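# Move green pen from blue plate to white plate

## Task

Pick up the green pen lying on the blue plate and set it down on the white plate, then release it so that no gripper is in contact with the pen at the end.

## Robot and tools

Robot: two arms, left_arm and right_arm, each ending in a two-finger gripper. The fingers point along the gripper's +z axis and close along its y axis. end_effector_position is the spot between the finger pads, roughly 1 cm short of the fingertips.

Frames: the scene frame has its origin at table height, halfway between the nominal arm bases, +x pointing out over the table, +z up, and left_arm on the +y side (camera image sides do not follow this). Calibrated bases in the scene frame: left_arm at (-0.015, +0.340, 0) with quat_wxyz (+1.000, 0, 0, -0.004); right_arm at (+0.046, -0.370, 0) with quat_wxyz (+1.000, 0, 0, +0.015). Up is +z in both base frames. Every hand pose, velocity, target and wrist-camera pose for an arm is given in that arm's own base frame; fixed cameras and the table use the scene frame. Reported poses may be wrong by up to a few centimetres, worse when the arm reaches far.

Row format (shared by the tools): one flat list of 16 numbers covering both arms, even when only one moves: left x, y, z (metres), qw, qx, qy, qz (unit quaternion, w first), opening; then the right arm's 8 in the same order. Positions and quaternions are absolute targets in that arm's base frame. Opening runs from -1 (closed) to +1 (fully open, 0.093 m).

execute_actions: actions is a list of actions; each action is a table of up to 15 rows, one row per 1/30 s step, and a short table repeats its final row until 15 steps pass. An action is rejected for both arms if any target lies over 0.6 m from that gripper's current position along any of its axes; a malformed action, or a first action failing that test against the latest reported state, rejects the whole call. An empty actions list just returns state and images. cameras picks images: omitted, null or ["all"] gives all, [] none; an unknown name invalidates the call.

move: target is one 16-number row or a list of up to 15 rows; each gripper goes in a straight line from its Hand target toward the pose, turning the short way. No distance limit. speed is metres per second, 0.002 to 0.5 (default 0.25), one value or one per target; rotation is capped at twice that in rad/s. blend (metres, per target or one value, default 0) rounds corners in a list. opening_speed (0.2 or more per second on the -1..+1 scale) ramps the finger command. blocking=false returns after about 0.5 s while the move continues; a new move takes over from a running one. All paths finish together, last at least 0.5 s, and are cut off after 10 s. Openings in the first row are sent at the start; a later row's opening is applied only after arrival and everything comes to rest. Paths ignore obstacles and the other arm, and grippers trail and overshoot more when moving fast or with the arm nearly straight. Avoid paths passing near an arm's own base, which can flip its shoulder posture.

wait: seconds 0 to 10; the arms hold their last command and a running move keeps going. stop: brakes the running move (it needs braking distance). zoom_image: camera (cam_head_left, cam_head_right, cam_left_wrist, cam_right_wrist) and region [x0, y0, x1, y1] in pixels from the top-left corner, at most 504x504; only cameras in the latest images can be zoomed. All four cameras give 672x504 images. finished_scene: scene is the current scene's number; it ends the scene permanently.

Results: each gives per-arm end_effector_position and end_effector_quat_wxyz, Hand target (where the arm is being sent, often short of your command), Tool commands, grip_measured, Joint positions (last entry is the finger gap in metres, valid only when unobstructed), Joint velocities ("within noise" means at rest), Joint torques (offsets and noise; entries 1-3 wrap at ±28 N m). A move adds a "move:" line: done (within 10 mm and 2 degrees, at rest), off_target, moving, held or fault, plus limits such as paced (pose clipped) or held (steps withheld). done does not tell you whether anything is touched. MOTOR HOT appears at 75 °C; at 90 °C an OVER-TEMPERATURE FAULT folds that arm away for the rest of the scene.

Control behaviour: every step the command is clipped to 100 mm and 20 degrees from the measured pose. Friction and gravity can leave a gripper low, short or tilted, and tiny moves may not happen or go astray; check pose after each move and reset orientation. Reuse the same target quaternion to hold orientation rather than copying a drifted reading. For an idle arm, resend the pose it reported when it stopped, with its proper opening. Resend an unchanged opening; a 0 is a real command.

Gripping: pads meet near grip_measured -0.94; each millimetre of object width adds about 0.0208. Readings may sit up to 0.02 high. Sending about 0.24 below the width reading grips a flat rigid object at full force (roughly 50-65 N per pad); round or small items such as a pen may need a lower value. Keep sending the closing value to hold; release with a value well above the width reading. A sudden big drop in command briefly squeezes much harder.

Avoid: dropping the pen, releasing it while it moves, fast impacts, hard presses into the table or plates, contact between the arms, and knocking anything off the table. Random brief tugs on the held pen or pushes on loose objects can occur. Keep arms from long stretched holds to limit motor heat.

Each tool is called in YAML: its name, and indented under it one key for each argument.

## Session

execute_actions:
  actions: []

zoom_image:
  camera: "cam_head_right"
  region: [130, 180, 530, 400]

Scene clock: 0.00 s.
left_arm: end_effector_position=(+0.4094, -0.1553, +0.2796) grip_measured=+1.000 end_effector_quat_wxyz=(+0.279, +0.476, +0.794, -0.253) | right_arm: end_effector_position=(+0.3157, -0.1342, +0.3667) grip_measured=+1.000 end_effector_quat_wxyz=(+0.631, +0.105, +0.685, -0.348)
Joint positions: left_arm=[-0.113 1.983 2.211 -1.429 0.696 0.832 0.093] | right_arm=[-0.17 0.925 0.815 0.154 0.486 -0.372 0.093]
Joint velocities: within noise
Joint torques (N m): no reading
Motor temperatures (°C): left_arm=[26 27 28 29 26 28 26] | right_arm=[27 28 25 26 26 27 27]
Heat: left arm: 29 °C; right arm: 28 °C.
Hand target: left_arm +0.4084, -0.1550, +0.2835; +0.283, +0.477, +0.793, -0.251 | right_arm +0.3149, -0.1341, +0.3704; +0.633, +0.106, +0.683, -0.348
Tool commands: left_gripper/opening=+1.0 right_gripper/opening=+1.0

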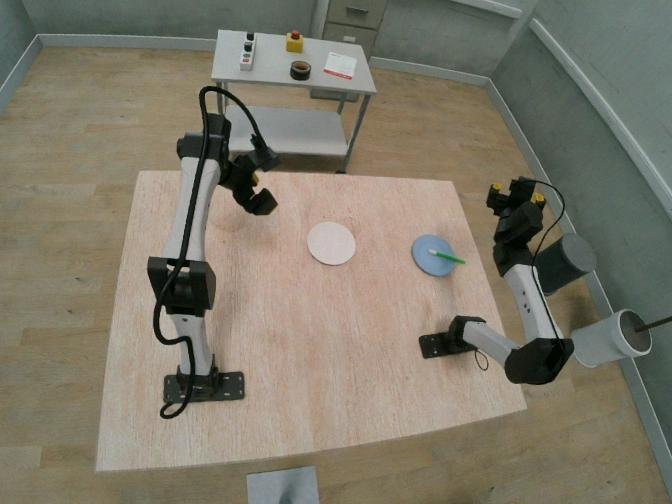

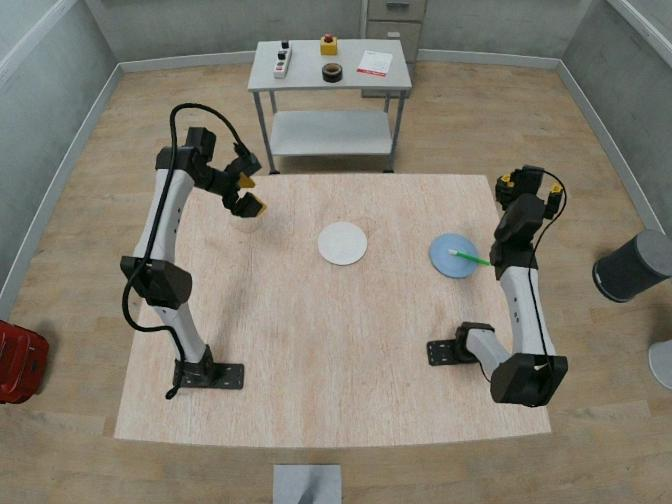

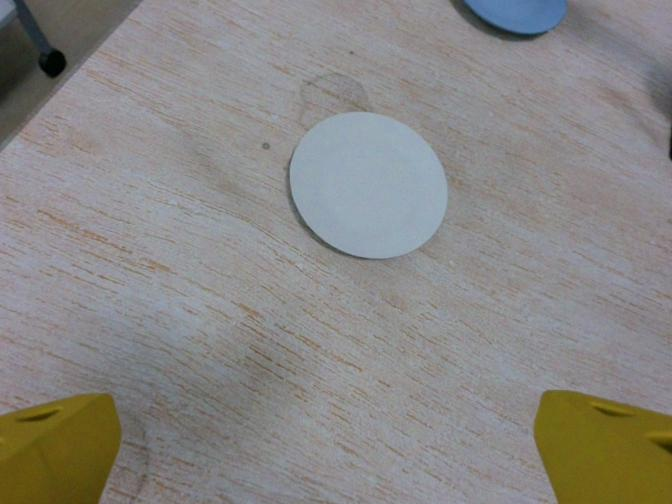

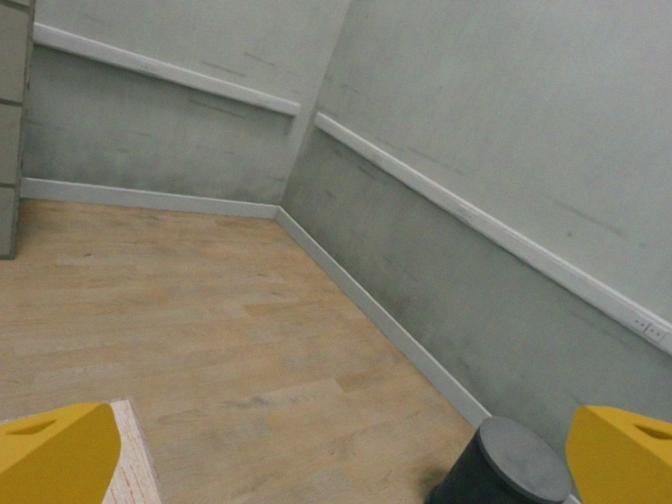

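Scaled by 1.260.

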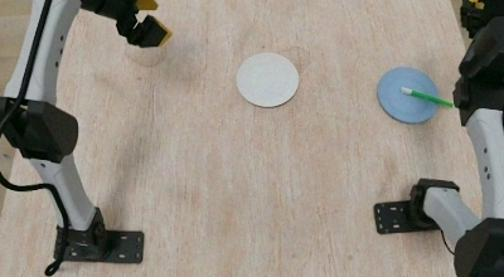

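move:
  target: [0.4094,-0.1553,0.2796,0.279,0.476,0.794,-0.253,1,0.285,-0.10,0.13,0,-0.574,0.819,0,0]

zoom_image:
  camera: "cam_head_right"
  region: [400, 200, 540, 300]

Scene clock: 15.73 s.
left_arm: end_effector_position=(+0.4094, -0.1553, +0.2796) grip_measured=+1.000 end_effector_quat_wxyz=(+0.279, +0.476, +0.794, -0.253) | right_arm: end_effector_position=(+0.2810, -0.0970, +0.1266) grip_measured=+0.002 end_effector_quat_wxyz=(+0.008, -0.568, +0.823, +0.004)
Joint positions: left_arm=[-0.113 1.983 2.211 -1.429 0.696 0.832 0.093] | right_arm=[-0.343 1.664 1.395 -1.299 -0.018 -1.55 0.045]
Joint velocities: within noise
Joint torques (N m): left_arm=[-0.08 -8.61 7.1 1.26 0.51 0.04] | right_arm=[0.59 -5.98 8.14 0.05 0.02 -0.02]
Motor temperatures (°C): left_arm=[26 31 29 30 26 28 26] | right_arm=[27 28 27 29 26 27 27]
Heat: left arm: 31 °C; right arm: 29 °C.
Hand target: left_arm +0.4094, -0.1553, +0.2796; +0.279, +0.476, +0.794, -0.253 | right_arm +0.2836, -0.0997, +0.1318; +0.001, -0.574, +0.819, -0.002
Off the commanded pose: left_arm 0.000 m, 0 deg | right_arm 0.006 m, 1 deg.
move: done

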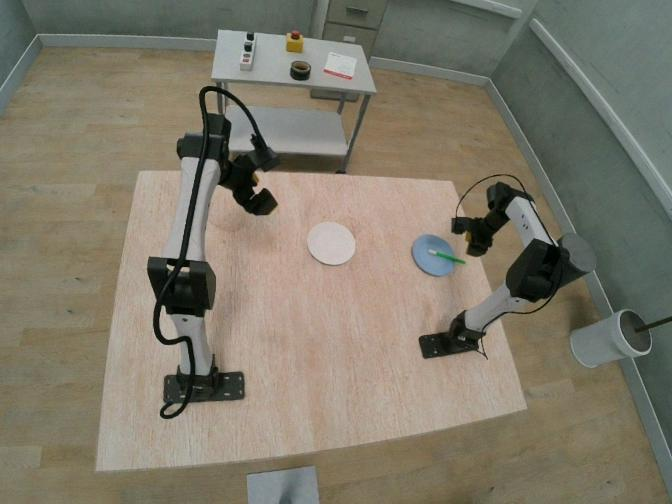

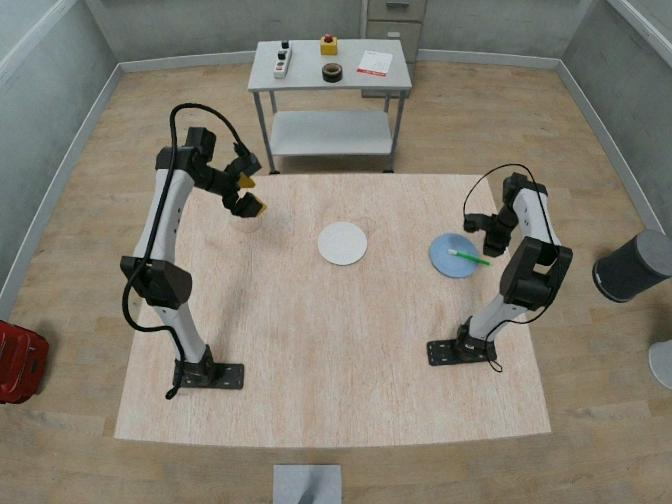

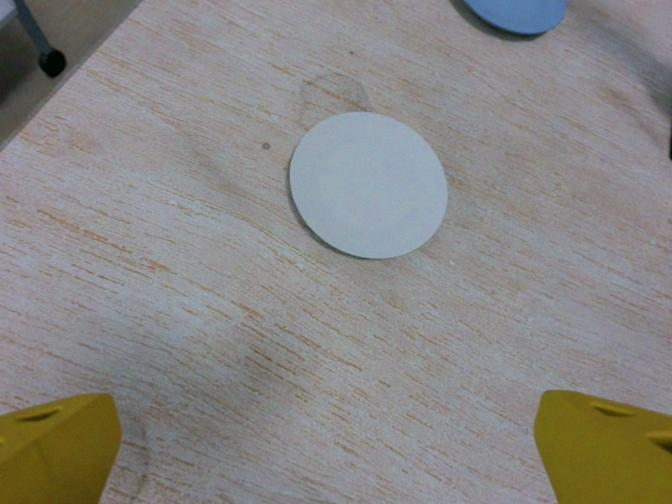

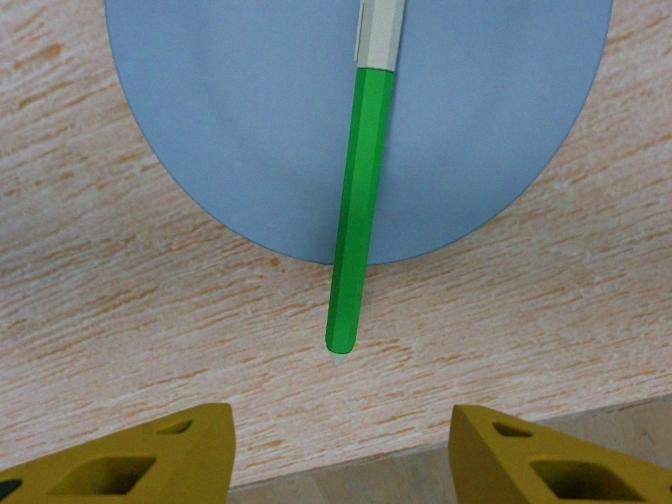

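Scaled by 3.600.

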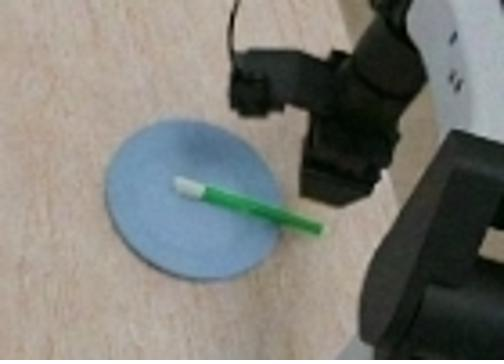

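move:
  target: [0.4094,-0.1553,0.2796,0.279,0.476,0.794,-0.253,1,0.294,-0.073,0.04,0,-0.53,0.848,0,0]

zoom_image:
  camera: "cam_head_right"
  region: [420, 220, 510, 290]

Scene clock: 25.13 s.
left_arm: end_effector_position=(+0.4094, -0.1553, +0.2796) grip_measured=+1.000 end_effector_quat_wxyz=(+0.279, +0.476, +0.794, -0.253) | right_arm: end_effector_position=(+0.2962, -0.0717, +0.0468) grip_measured=+0.002 end_effector_quat_wxyz=(+0.009, -0.536, +0.844, +0.004)
Joint positions: left_arm=[-0.113 1.983 2.211 -1.429 0.696 0.832 0.093] | right_arm=[-0.247 1.744 1.163 -0.983 -0.018 -1.379 0.045]
Joint velocities: within noise
Joint torques (N m): left_arm=[-0.09 -8.61 7.1 1.26 0.5 0.04] | right_arm=[0.46 -6.75 3.67 0.56 0.02 0.19]
Motor temperatures (°C): left_arm=[26 33 29 31 26 28 26] | right_arm=[27 29 28 28 26 27 27]
Heat: left arm: 33 °C; right arm: 29 °C.
Hand target: left_arm +0.4094, -0.1553, +0.2796; +0.279, +0.476, +0.794, -0.253 | right_arm +0.2941, -0.0731, +0.0402; +0.000, -0.533, +0.846, +0.000
Off the commanded pose: left_arm 0.000 m, 0 deg | right_arm 0.007 m, 1 deg.
move: done

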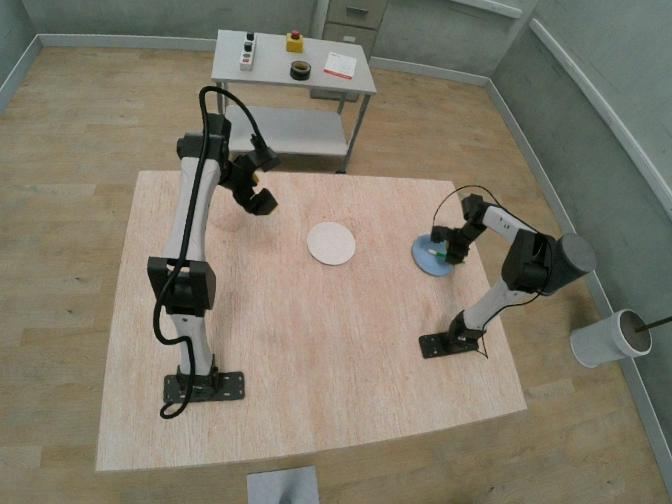

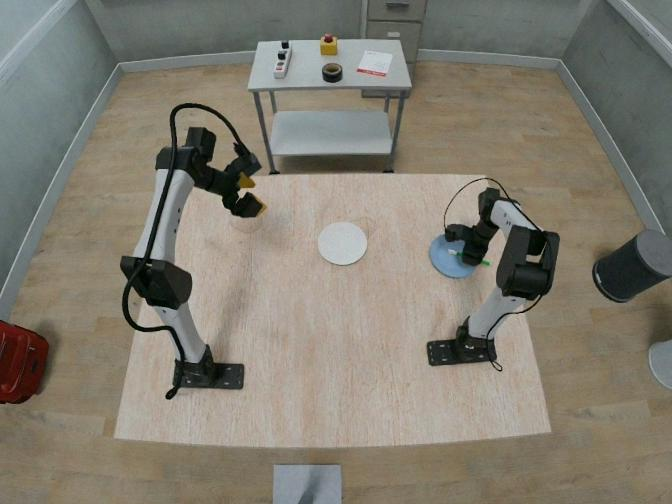

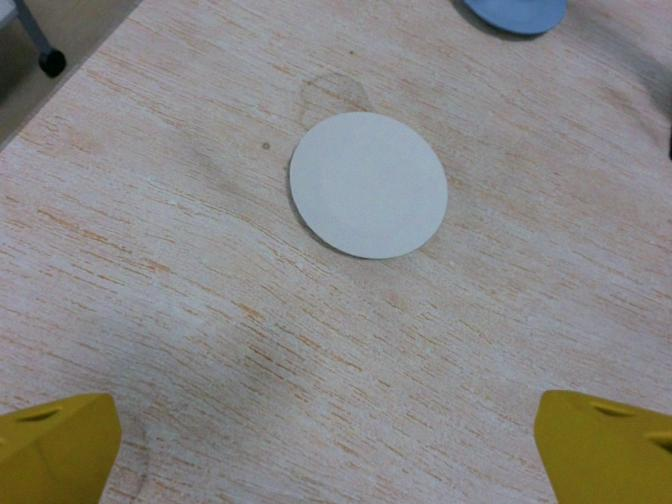

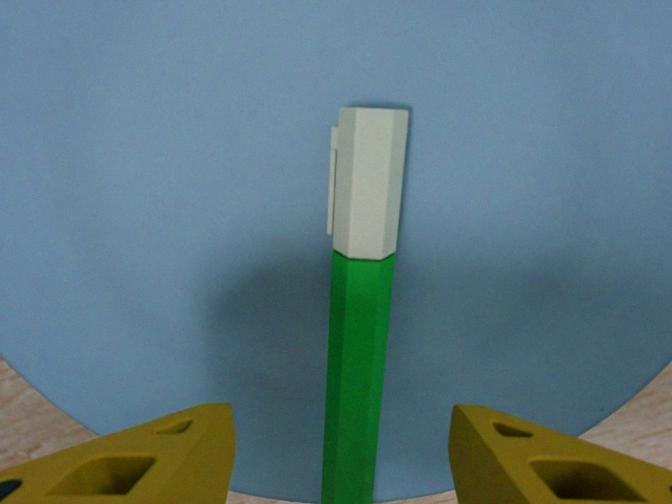

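Scaled by 5.600.

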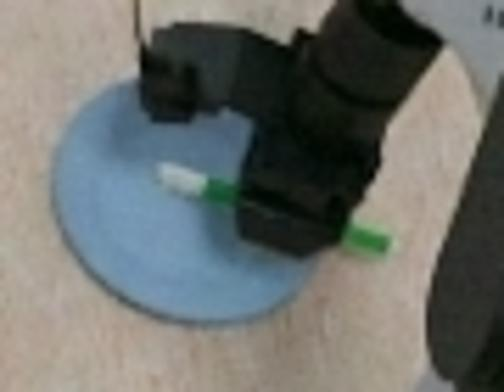

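move:
  target:
    - [0.4094,-0.1553,0.2796,0.279,0.476,0.794,-0.253,1,0.293,-0.074,0.012,0,-0.508,0.861,0,0]
    - [0.4094,-0.1553,0.2796,0.279,0.476,0.794,-0.253,1,0.293,-0.074,0.0125,0,-0.508,0.861,0,-1]
  speed: 0.08
  opening_speed: 0.7

zoom_image:
  camera: "cam_head_right"
  region: [420, 220, 510, 290]

Scene clock: 33.50 s.
left_arm: end_effector_position=(+0.4094, -0.1553, +0.2796) grip_measured=+1.000 end_effector_quat_wxyz=(+0.279, +0.476, +0.794, -0.253) | right_arm: end_effector_position=(+0.2994, -0.0735, +0.0242) grip_measured=-0.853 end_effector_quat_wxyz=(+0.014, -0.510, +0.860, -0.005)
Joint positions: left_arm=[-0.113 1.983 2.211 -1.429 0.696 0.832 0.093] | right_arm=[-0.247 1.773 1.101 -0.873 -0.012 -1.317 0.004]
Joint velocities: within noise
Joint torques (N m): left_arm=[-0.08 -8.61 7.1 1.26 0.5 0.04] | right_arm=[0.23 -5.75 2.93 0.6 -0.03 0.19]
Motor temperatures (°C): left_arm=[26 34 30 31 26 28 26] | right_arm=[27 30 28 28 26 27 27]
Heat: left arm: 34 °C; right arm: 30 °C.
Hand target: left_arm +0.4094, -0.1553, +0.2796; +0.279, +0.476, +0.794, -0.253 | right_arm +0.2926, -0.0739, +0.0129; +0.000, -0.505, +0.863, +0.000
Off the commanded pose: left_arm 0.000 m, 0 deg | right_arm 0.013 m, 2 deg.
move: off_target (right_arm); target 2's new opening was sent with right_arm's hand 0.012 m and 1 deg from that target

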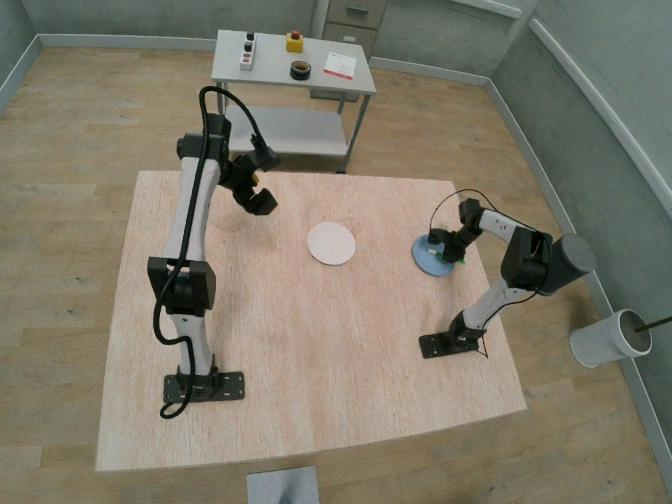

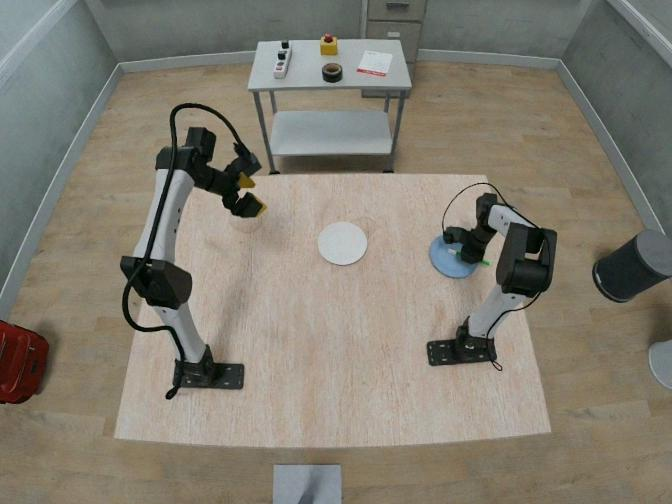

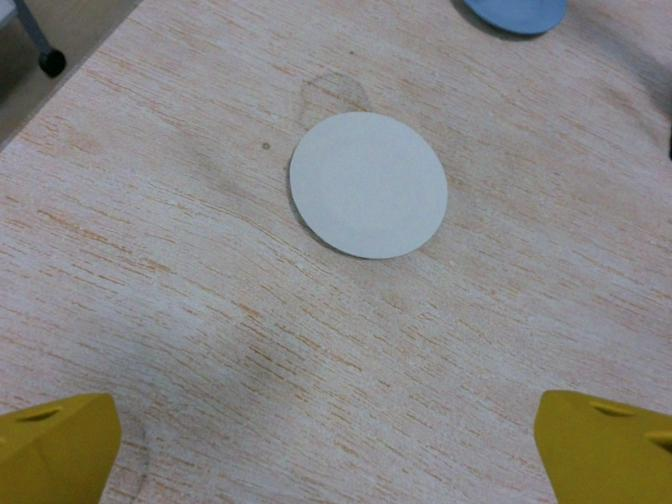

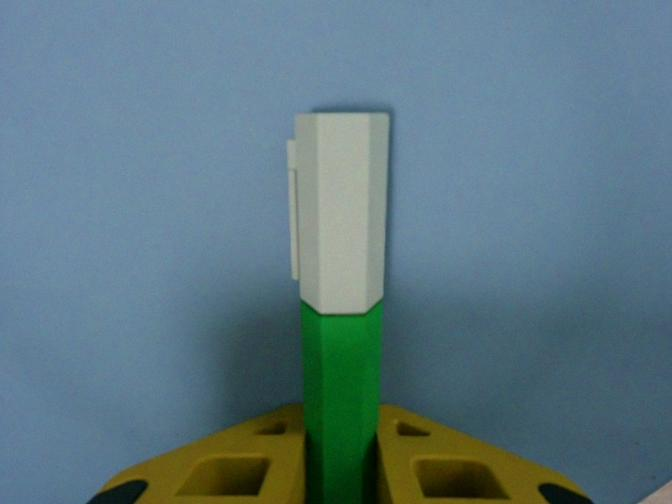

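Scaled by 5.600.

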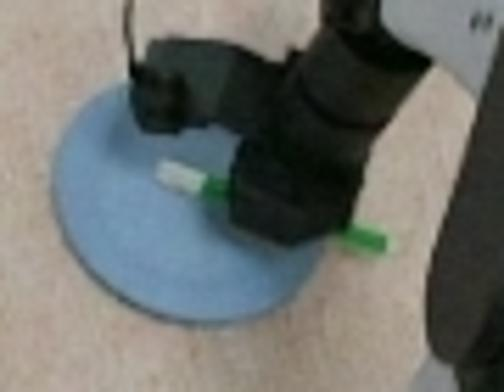

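move:
  target:
    - [0.4094,-0.1553,0.2796,0.279,0.476,0.794,-0.253,1,0.293,-0.074,0.09,0,-0.508,0.861,0,-1]
    - [0.4094,-0.1553,0.2796,0.279,0.476,0.794,-0.253,1,0.35,0.31,0.09,0,-0.508,0.861,0,-1]
  blend: 0.02
  speed: [0.15,0.25]

zoom_image:
  camera: "cam_head_right"
  region: [290, 200, 410, 290]

Scene clock: 44.90 s.
left_arm: end_effector_position=(+0.4094, -0.1553, +0.2796) grip_measured=+1.000 end_effector_quat_wxyz=(+0.279, +0.476, +0.794, -0.253) | right_arm: end_effector_position=(+0.3463, +0.3128, +0.0907) grip_measured=-0.863 end_effector_quat_wxyz=(+0.004, -0.519, +0.855, +0.009)
Joint positions: left_arm=[-0.113 1.983 2.211 -1.429 0.696 0.832 0.093] | right_arm=[0.729 2.402 2.328 -1.485 -0.015 -0.361 0.004]
Joint velocities: within noise
Joint torques (N m): left_arm=[-0.08 -8.61 7.09 1.26 0.5 0.04] | right_arm=[-0.17 -11.33 8.17 0.14 0.05 0.2]
Motor temperatures (°C): left_arm=[26 35 30 31 26 28 26] | right_arm=[27 31 28 27 26 27 27]
Heat: left arm: 35 °C; right arm: 31 °C.
Hand target: left_arm +0.4094, -0.1553, +0.2796; +0.279, +0.476, +0.794, -0.253 | right_arm +0.3505, +0.3098, +0.0901; +0.002, -0.512, +0.859, +0.000
Off the commanded pose: left_arm 0.000 m, 0 deg | right_arm 0.005 m, 2 deg.
move: done

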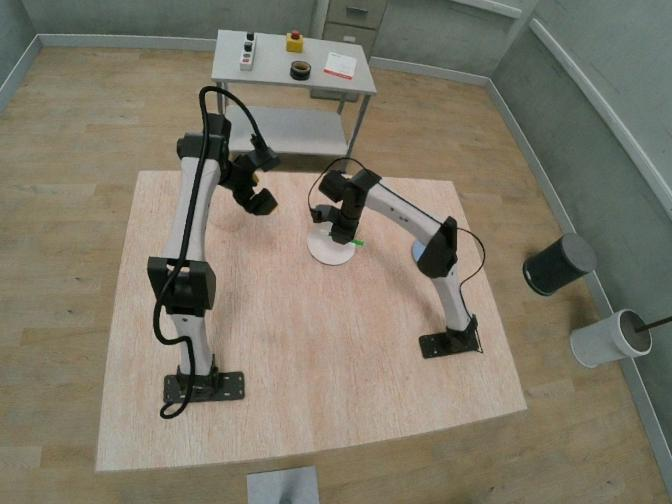

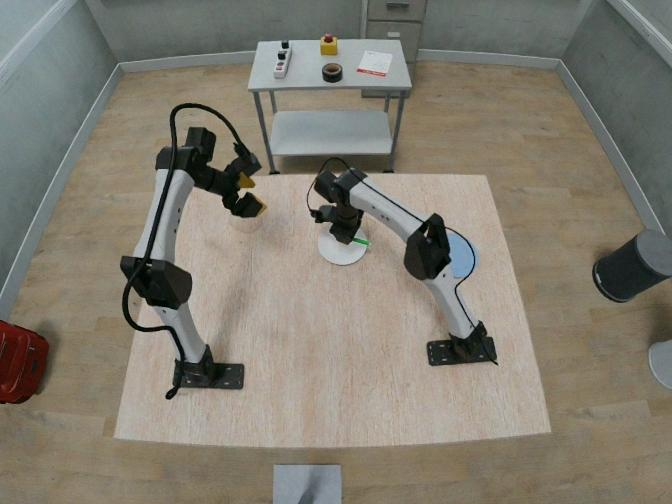

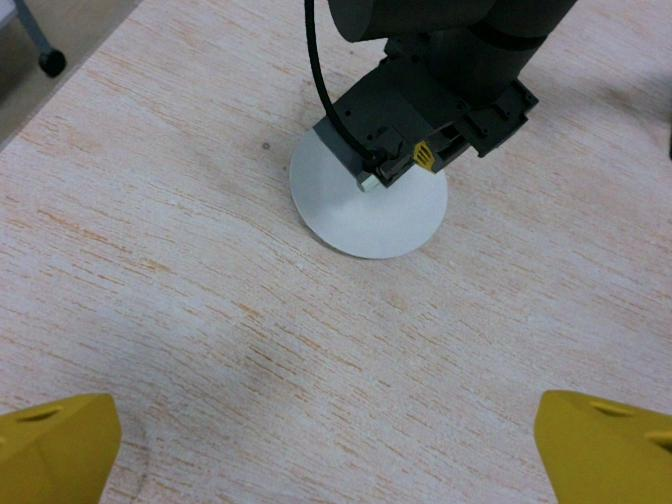

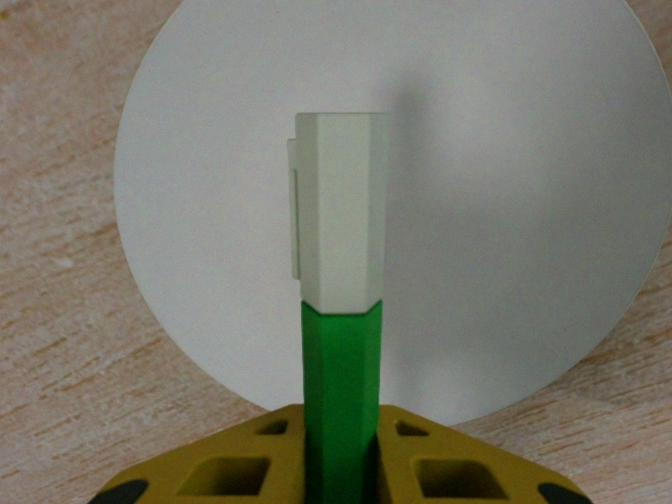

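Scaled by 4.200.

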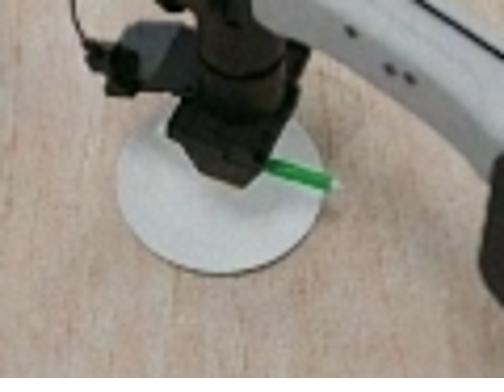

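move:
  target: [0.4094,-0.1553,0.2796,0.279,0.476,0.794,-0.253,1,0.376,0.364,0.05,0,-0.508,0.861,0,-1]
  speed: 0.15

zoom_image:
  camera: "cam_head_right"
  region: [290, 200, 410, 290]

Scene clock: 55.47 s.
left_arm: end_effector_position=(+0.4094, -0.1553, +0.2796) grip_measured=+1.000 end_effector_quat_wxyz=(+0.279, +0.476, +0.794, -0.253) | right_arm: end_effector_position=(+0.3763, +0.3650, +0.0493) grip_measured=-0.863 end_effector_quat_wxyz=(+0.039, -0.513, +0.858, +0.013)
Joint positions: left_arm=[-0.113 1.983 2.211 -1.429 0.696 0.832 0.093] | right_arm=[0.768 2.752 2.823 -1.56 -0.008 -0.309 0.004]
Joint velocities: within noise
Joint torques (N m): left_arm=[-0.09 -8.61 7.12 1.27 0.5 0.03] | right_arm=[0.35 -13.49 7.98 0.3 0.05 0.21]
Motor temperatures (°C): left_arm=[26 36 30 32 26 28 26] | right_arm=[27 34 30 27 26 27 28]
Heat: left arm: 36 °C; right arm: 34 °C.
Hand target: left_arm +0.4094, -0.1553, +0.2796; +0.279, +0.476, +0.794, -0.253 | right_arm +0.3763, +0.3627, +0.0496; +0.037, -0.508, +0.860, +0.005
Off the commanded pose: left_arm 0.000 m, 0 deg | right_arm 0.001 m, 5 deg.
joint sent to its limit (right arm) — joint 4 (wrist pitch), lower limit. The joint targets are off in orientation, not in position.
move: off_target (right_arm)

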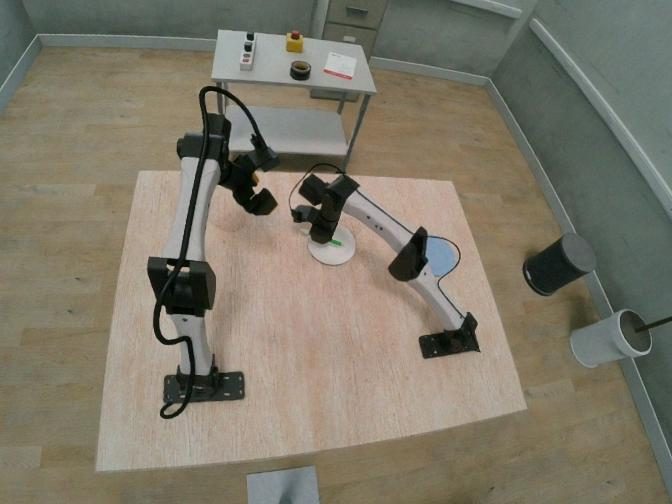

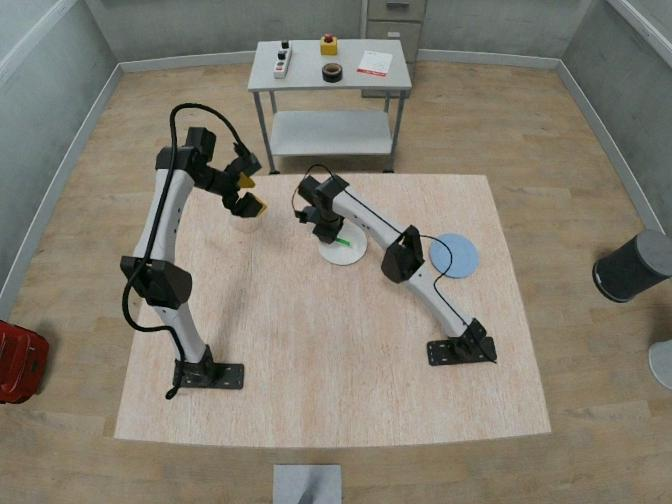

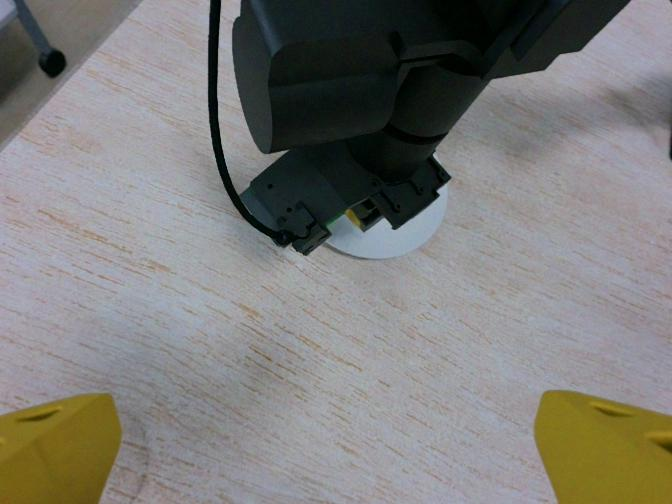

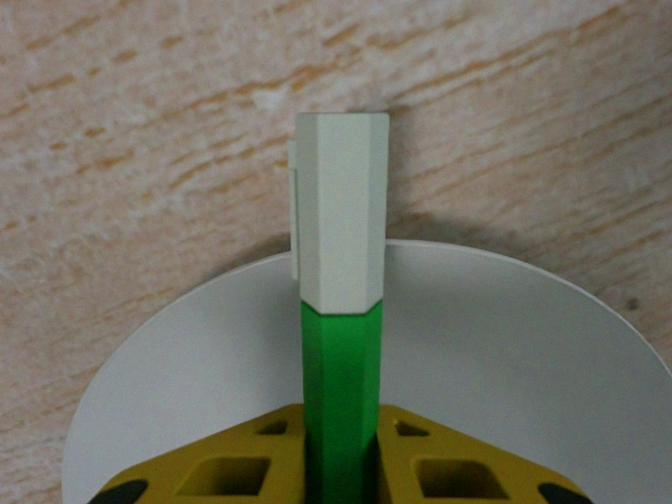

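Scaled by 4.200.

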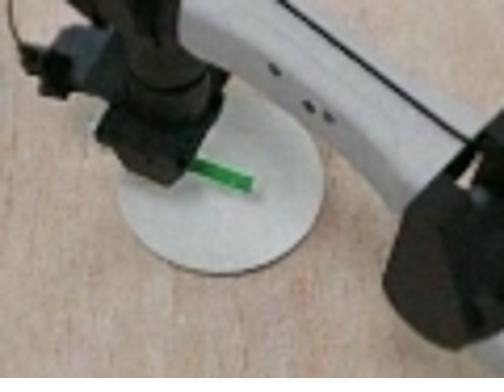

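move:
  target: [0.4094,-0.1553,0.2796,0.279,0.476,0.794,-0.253,1,0.366,0.334,0.032,0,-0.508,0.861,0,-1]
  speed: 0.1

zoom_image:
  camera: "cam_head_right"
  region: [290, 200, 410, 290]

Scene clock: 66.23 s.
left_arm: end_effector_position=(+0.4094, -0.1553, +0.2796) grip_measured=+1.000 end_effector_quat_wxyz=(+0.279, +0.476, +0.794, -0.253) | right_arm: end_effector_position=(+0.3652, +0.3436, +0.0312) grip_measured=-0.863 end_effector_quat_wxyz=(+0.005, -0.508, +0.861, +0.011)
Joint positions: left_arm=[-0.113 1.983 2.211 -1.429 0.696 0.832 0.093] | right_arm=[0.748 2.606 2.467 -1.417 -0.02 -0.317 0.004]
Joint velocities: within noise
Joint torques (N m): left_arm=[-0.08 -8.61 7.1 1.26 0.5 0.04] | right_arm=[-0.5 -16.09 3.28 0.35 -0.04 -0.02]
Motor temperatures (°C): left_arm=[26 37 31 32 26 28 26] | right_arm=[27 39 30 27 26 27 28]
Heat: left arm: 37 °C; right arm: 39 °C.
Hand target: left_arm +0.4094, -0.1553, +0.2796; +0.279, +0.476, +0.794, -0.253 | right_arm +0.3647, +0.3354, +0.0322; -0.002, -0.508, +0.861, +0.006
Off the commanded pose: left_arm 0.000 m, 0 deg | right_arm 0.010 m, 1 deg.
move: done

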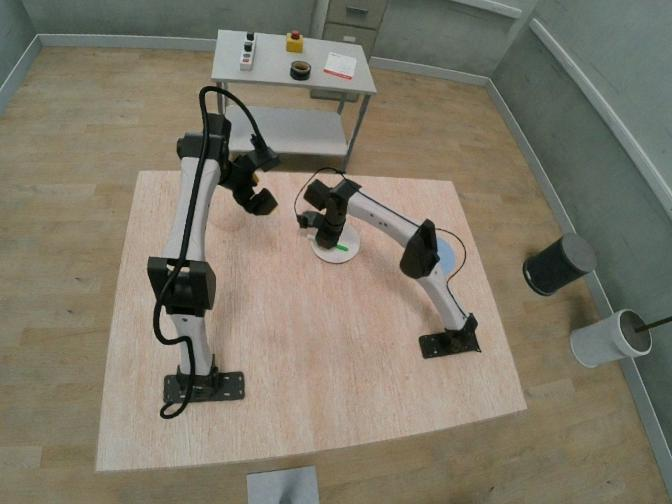

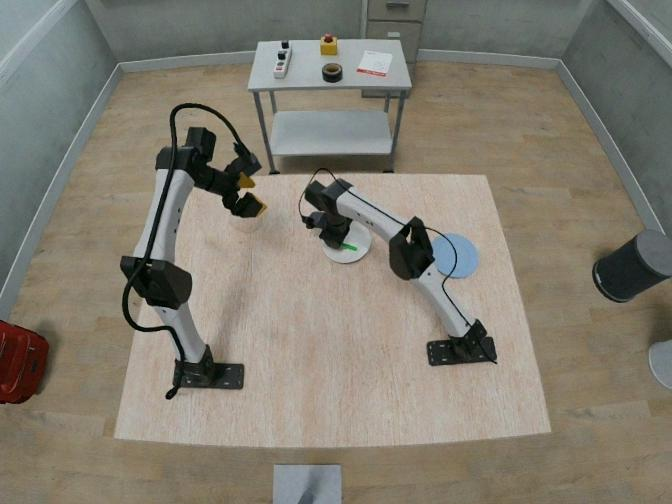

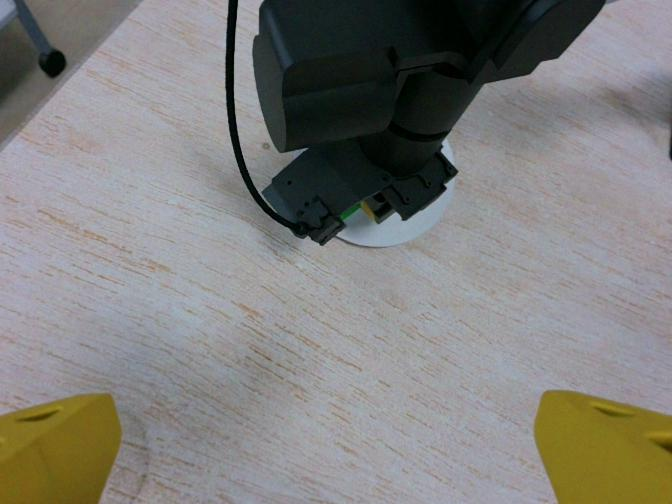

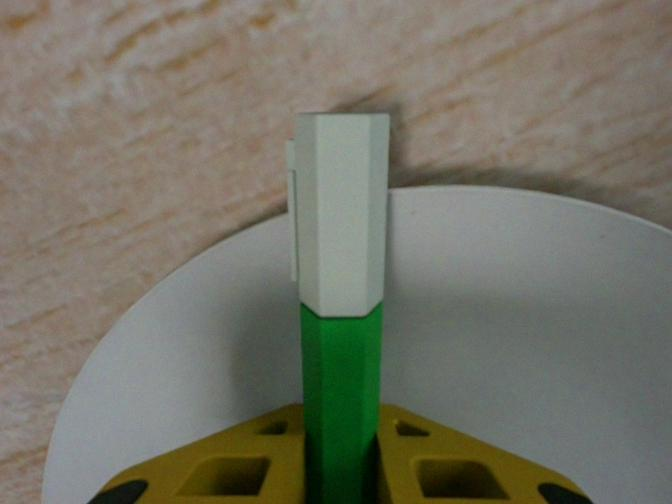

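Scaled by 4.200.

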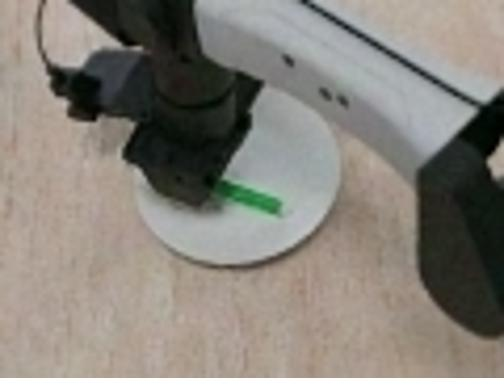

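move:
  target:
    - [0.4094,-0.1553,0.2796,0.279,0.476,0.794,-0.253,1,0.365,0.343,0.065,0,-0.508,0.861,0,-1]
    - [0.4094,-0.1553,0.2796,0.279,0.476,0.794,-0.253,1,0.360,0.316,0.055,0,-0.508,0.861,0,-1]
  speed: 0.1

zoom_image:
  camera: "cam_head_right"
  region: [290, 200, 410, 290]

Scene clock: 72.40 s.
left_arm: end_effector_position=(+0.4094, -0.1553, +0.2796) grip_measured=+1.000 end_effector_quat_wxyz=(+0.279, +0.476, +0.794, -0.253) | right_arm: end_effector_position=(+0.3569, +0.3152, +0.0436) grip_measured=-0.863 end_effector_quat_wxyz=(-0.019, -0.500, +0.866, -0.002)
Joint positions: left_arm=[-0.113 1.983 2.211 -1.429 0.696 0.832 0.093] | right_arm=[0.722 2.515 2.345 -1.439 -0.005 -0.326 0.004]
Joint velocities: within noise
Joint torques (N m): left_arm=[-0.08 -8.61 7.12 1.26 0.5 0.04] | right_arm=[0.08 -17.35 3.77 0.49 0.07 -0.03]
Motor temperatures (°C): left_arm=[26 37 31 32 26 28 26] | right_arm=[27 43 30 27 26 27 28]
Heat: left arm: 37 °C; right arm: 43 °C.
Hand target: left_arm +0.4094, -0.1553, +0.2796; +0.279, +0.476, +0.794, -0.253 | right_arm +0.3611, +0.3144, +0.0551; +0.000, -0.504, +0.864, -0.006
Off the commanded pose: left_arm 0.000 m, 0 deg | right_arm 0.012 m, 2 deg.
move: off_target (right_arm)

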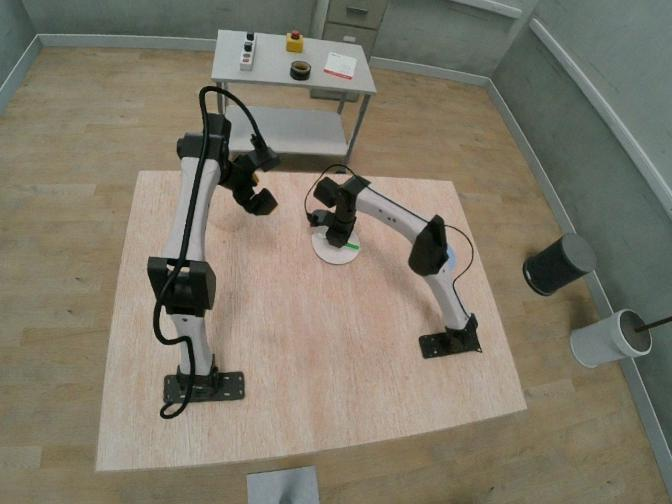

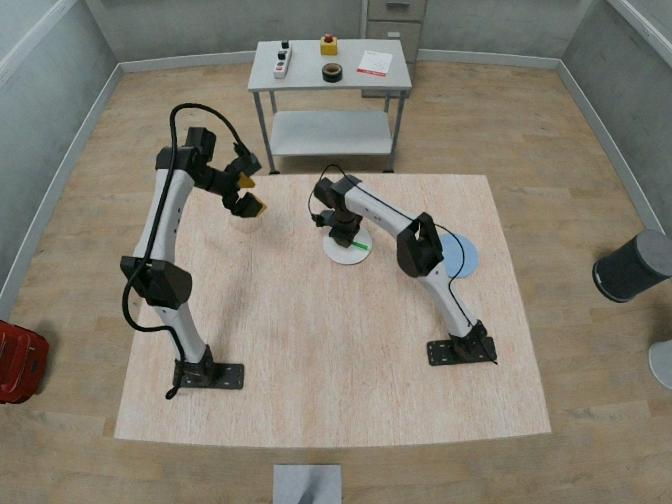

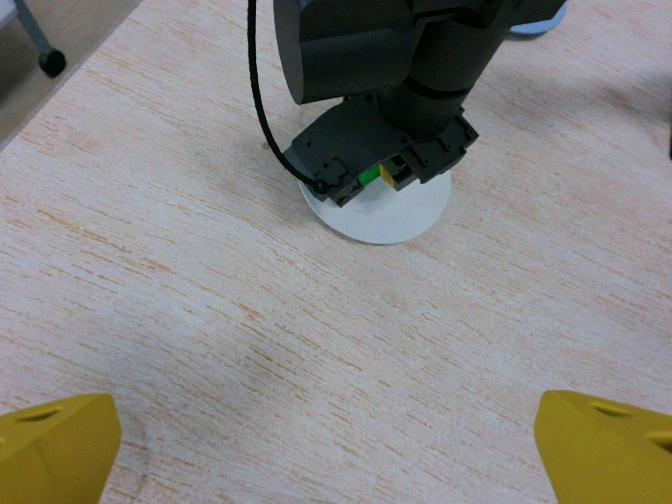

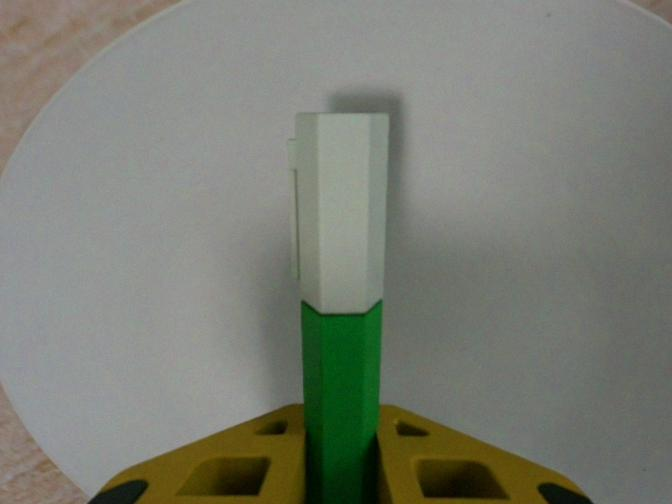

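Scaled by 4.200.

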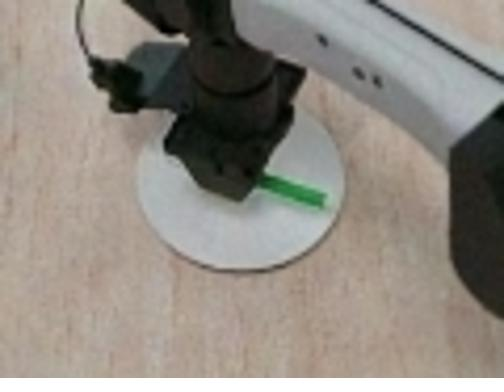

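move:
  target: [0.4094,-0.1553,0.2796,0.279,0.476,0.794,-0.253,1,0.365,0.329,0.040,0,-0.508,0.861,0,-1]
  speed: 0.08

zoom_image:
  camera: "cam_head_right"
  region: [290, 200, 410, 290]

Scene clock: 78.13 s.
left_arm: end_effector_position=(+0.4094, -0.1553, +0.2796) grip_measured=+1.000 end_effector_quat_wxyz=(+0.279, +0.476, +0.794, -0.253) | right_arm: end_effector_position=(+0.3585, +0.3210, +0.0412) grip_measured=-0.863 end_effector_quat_wxyz=(-0.015, -0.503, +0.864, -0.001)
Joint positions: left_arm=[-0.113 1.983 2.211 -1.429 0.696 0.832 0.093] | right_arm=[0.729 2.534 2.37 -1.436 -0.005 -0.326 0.004]
Joint velocities: within noise
Joint torques (N m): left_arm=[-0.09 -8.61 7.1 1.26 0.5 0.04] | right_arm=[0.59 -12.11 8.14 0.47 -0.06 0.01]
Motor temperatures (°C): left_arm=[26 37 31 32 26 28 26] | right_arm=[27 46 30 27 26 27 28]
Heat: left arm: 37 °C; right arm: 46 °C.
Hand target: left_arm +0.4094, -0.1553, +0.2796; +0.279, +0.476, +0.794, -0.253 | right_arm +0.3646, +0.3287, +0.0401; +0.000, -0.508, +0.861, +0.000
Off the commanded pose: left_arm 0.000 m, 0 deg | right_arm 0.010 m, 2 deg.
move: done

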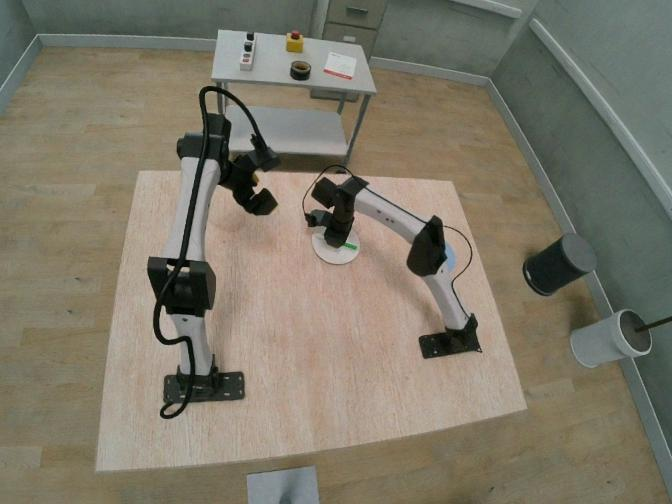

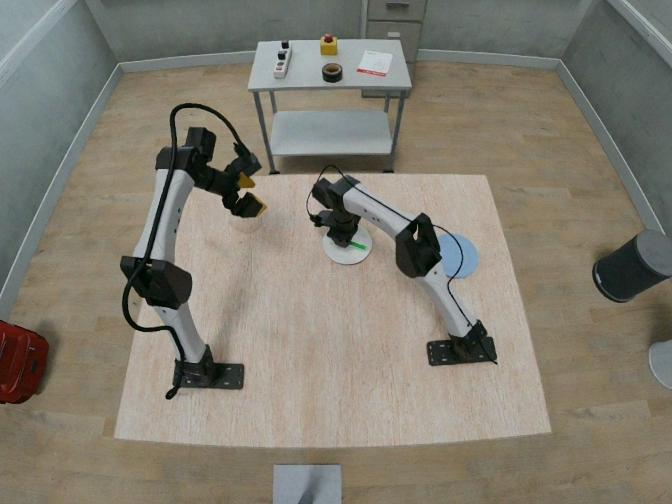

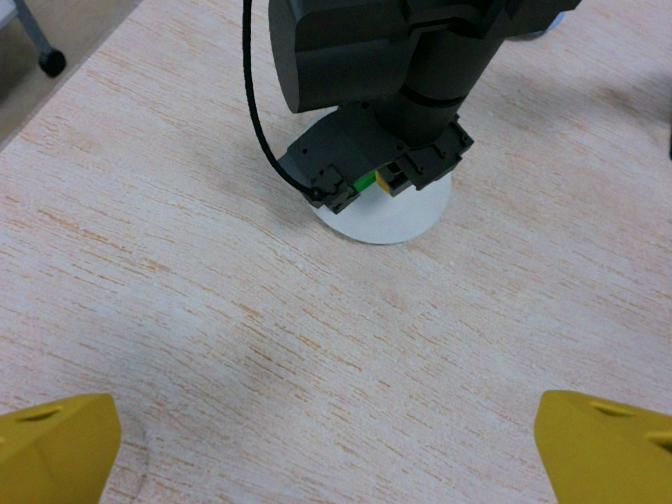

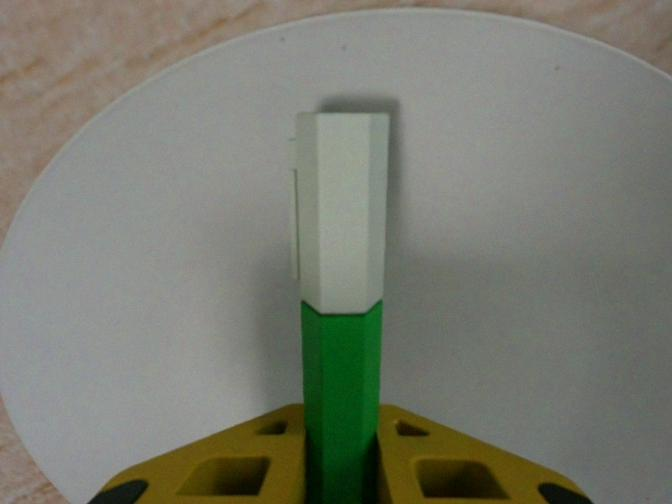

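Scaled by 4.200.

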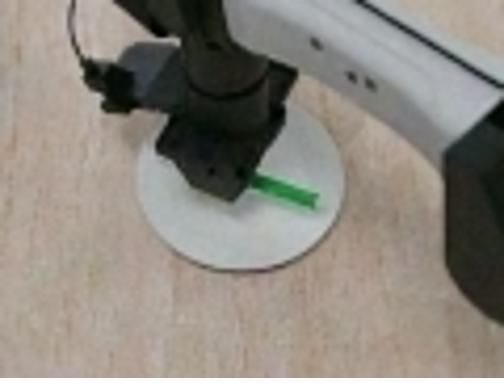

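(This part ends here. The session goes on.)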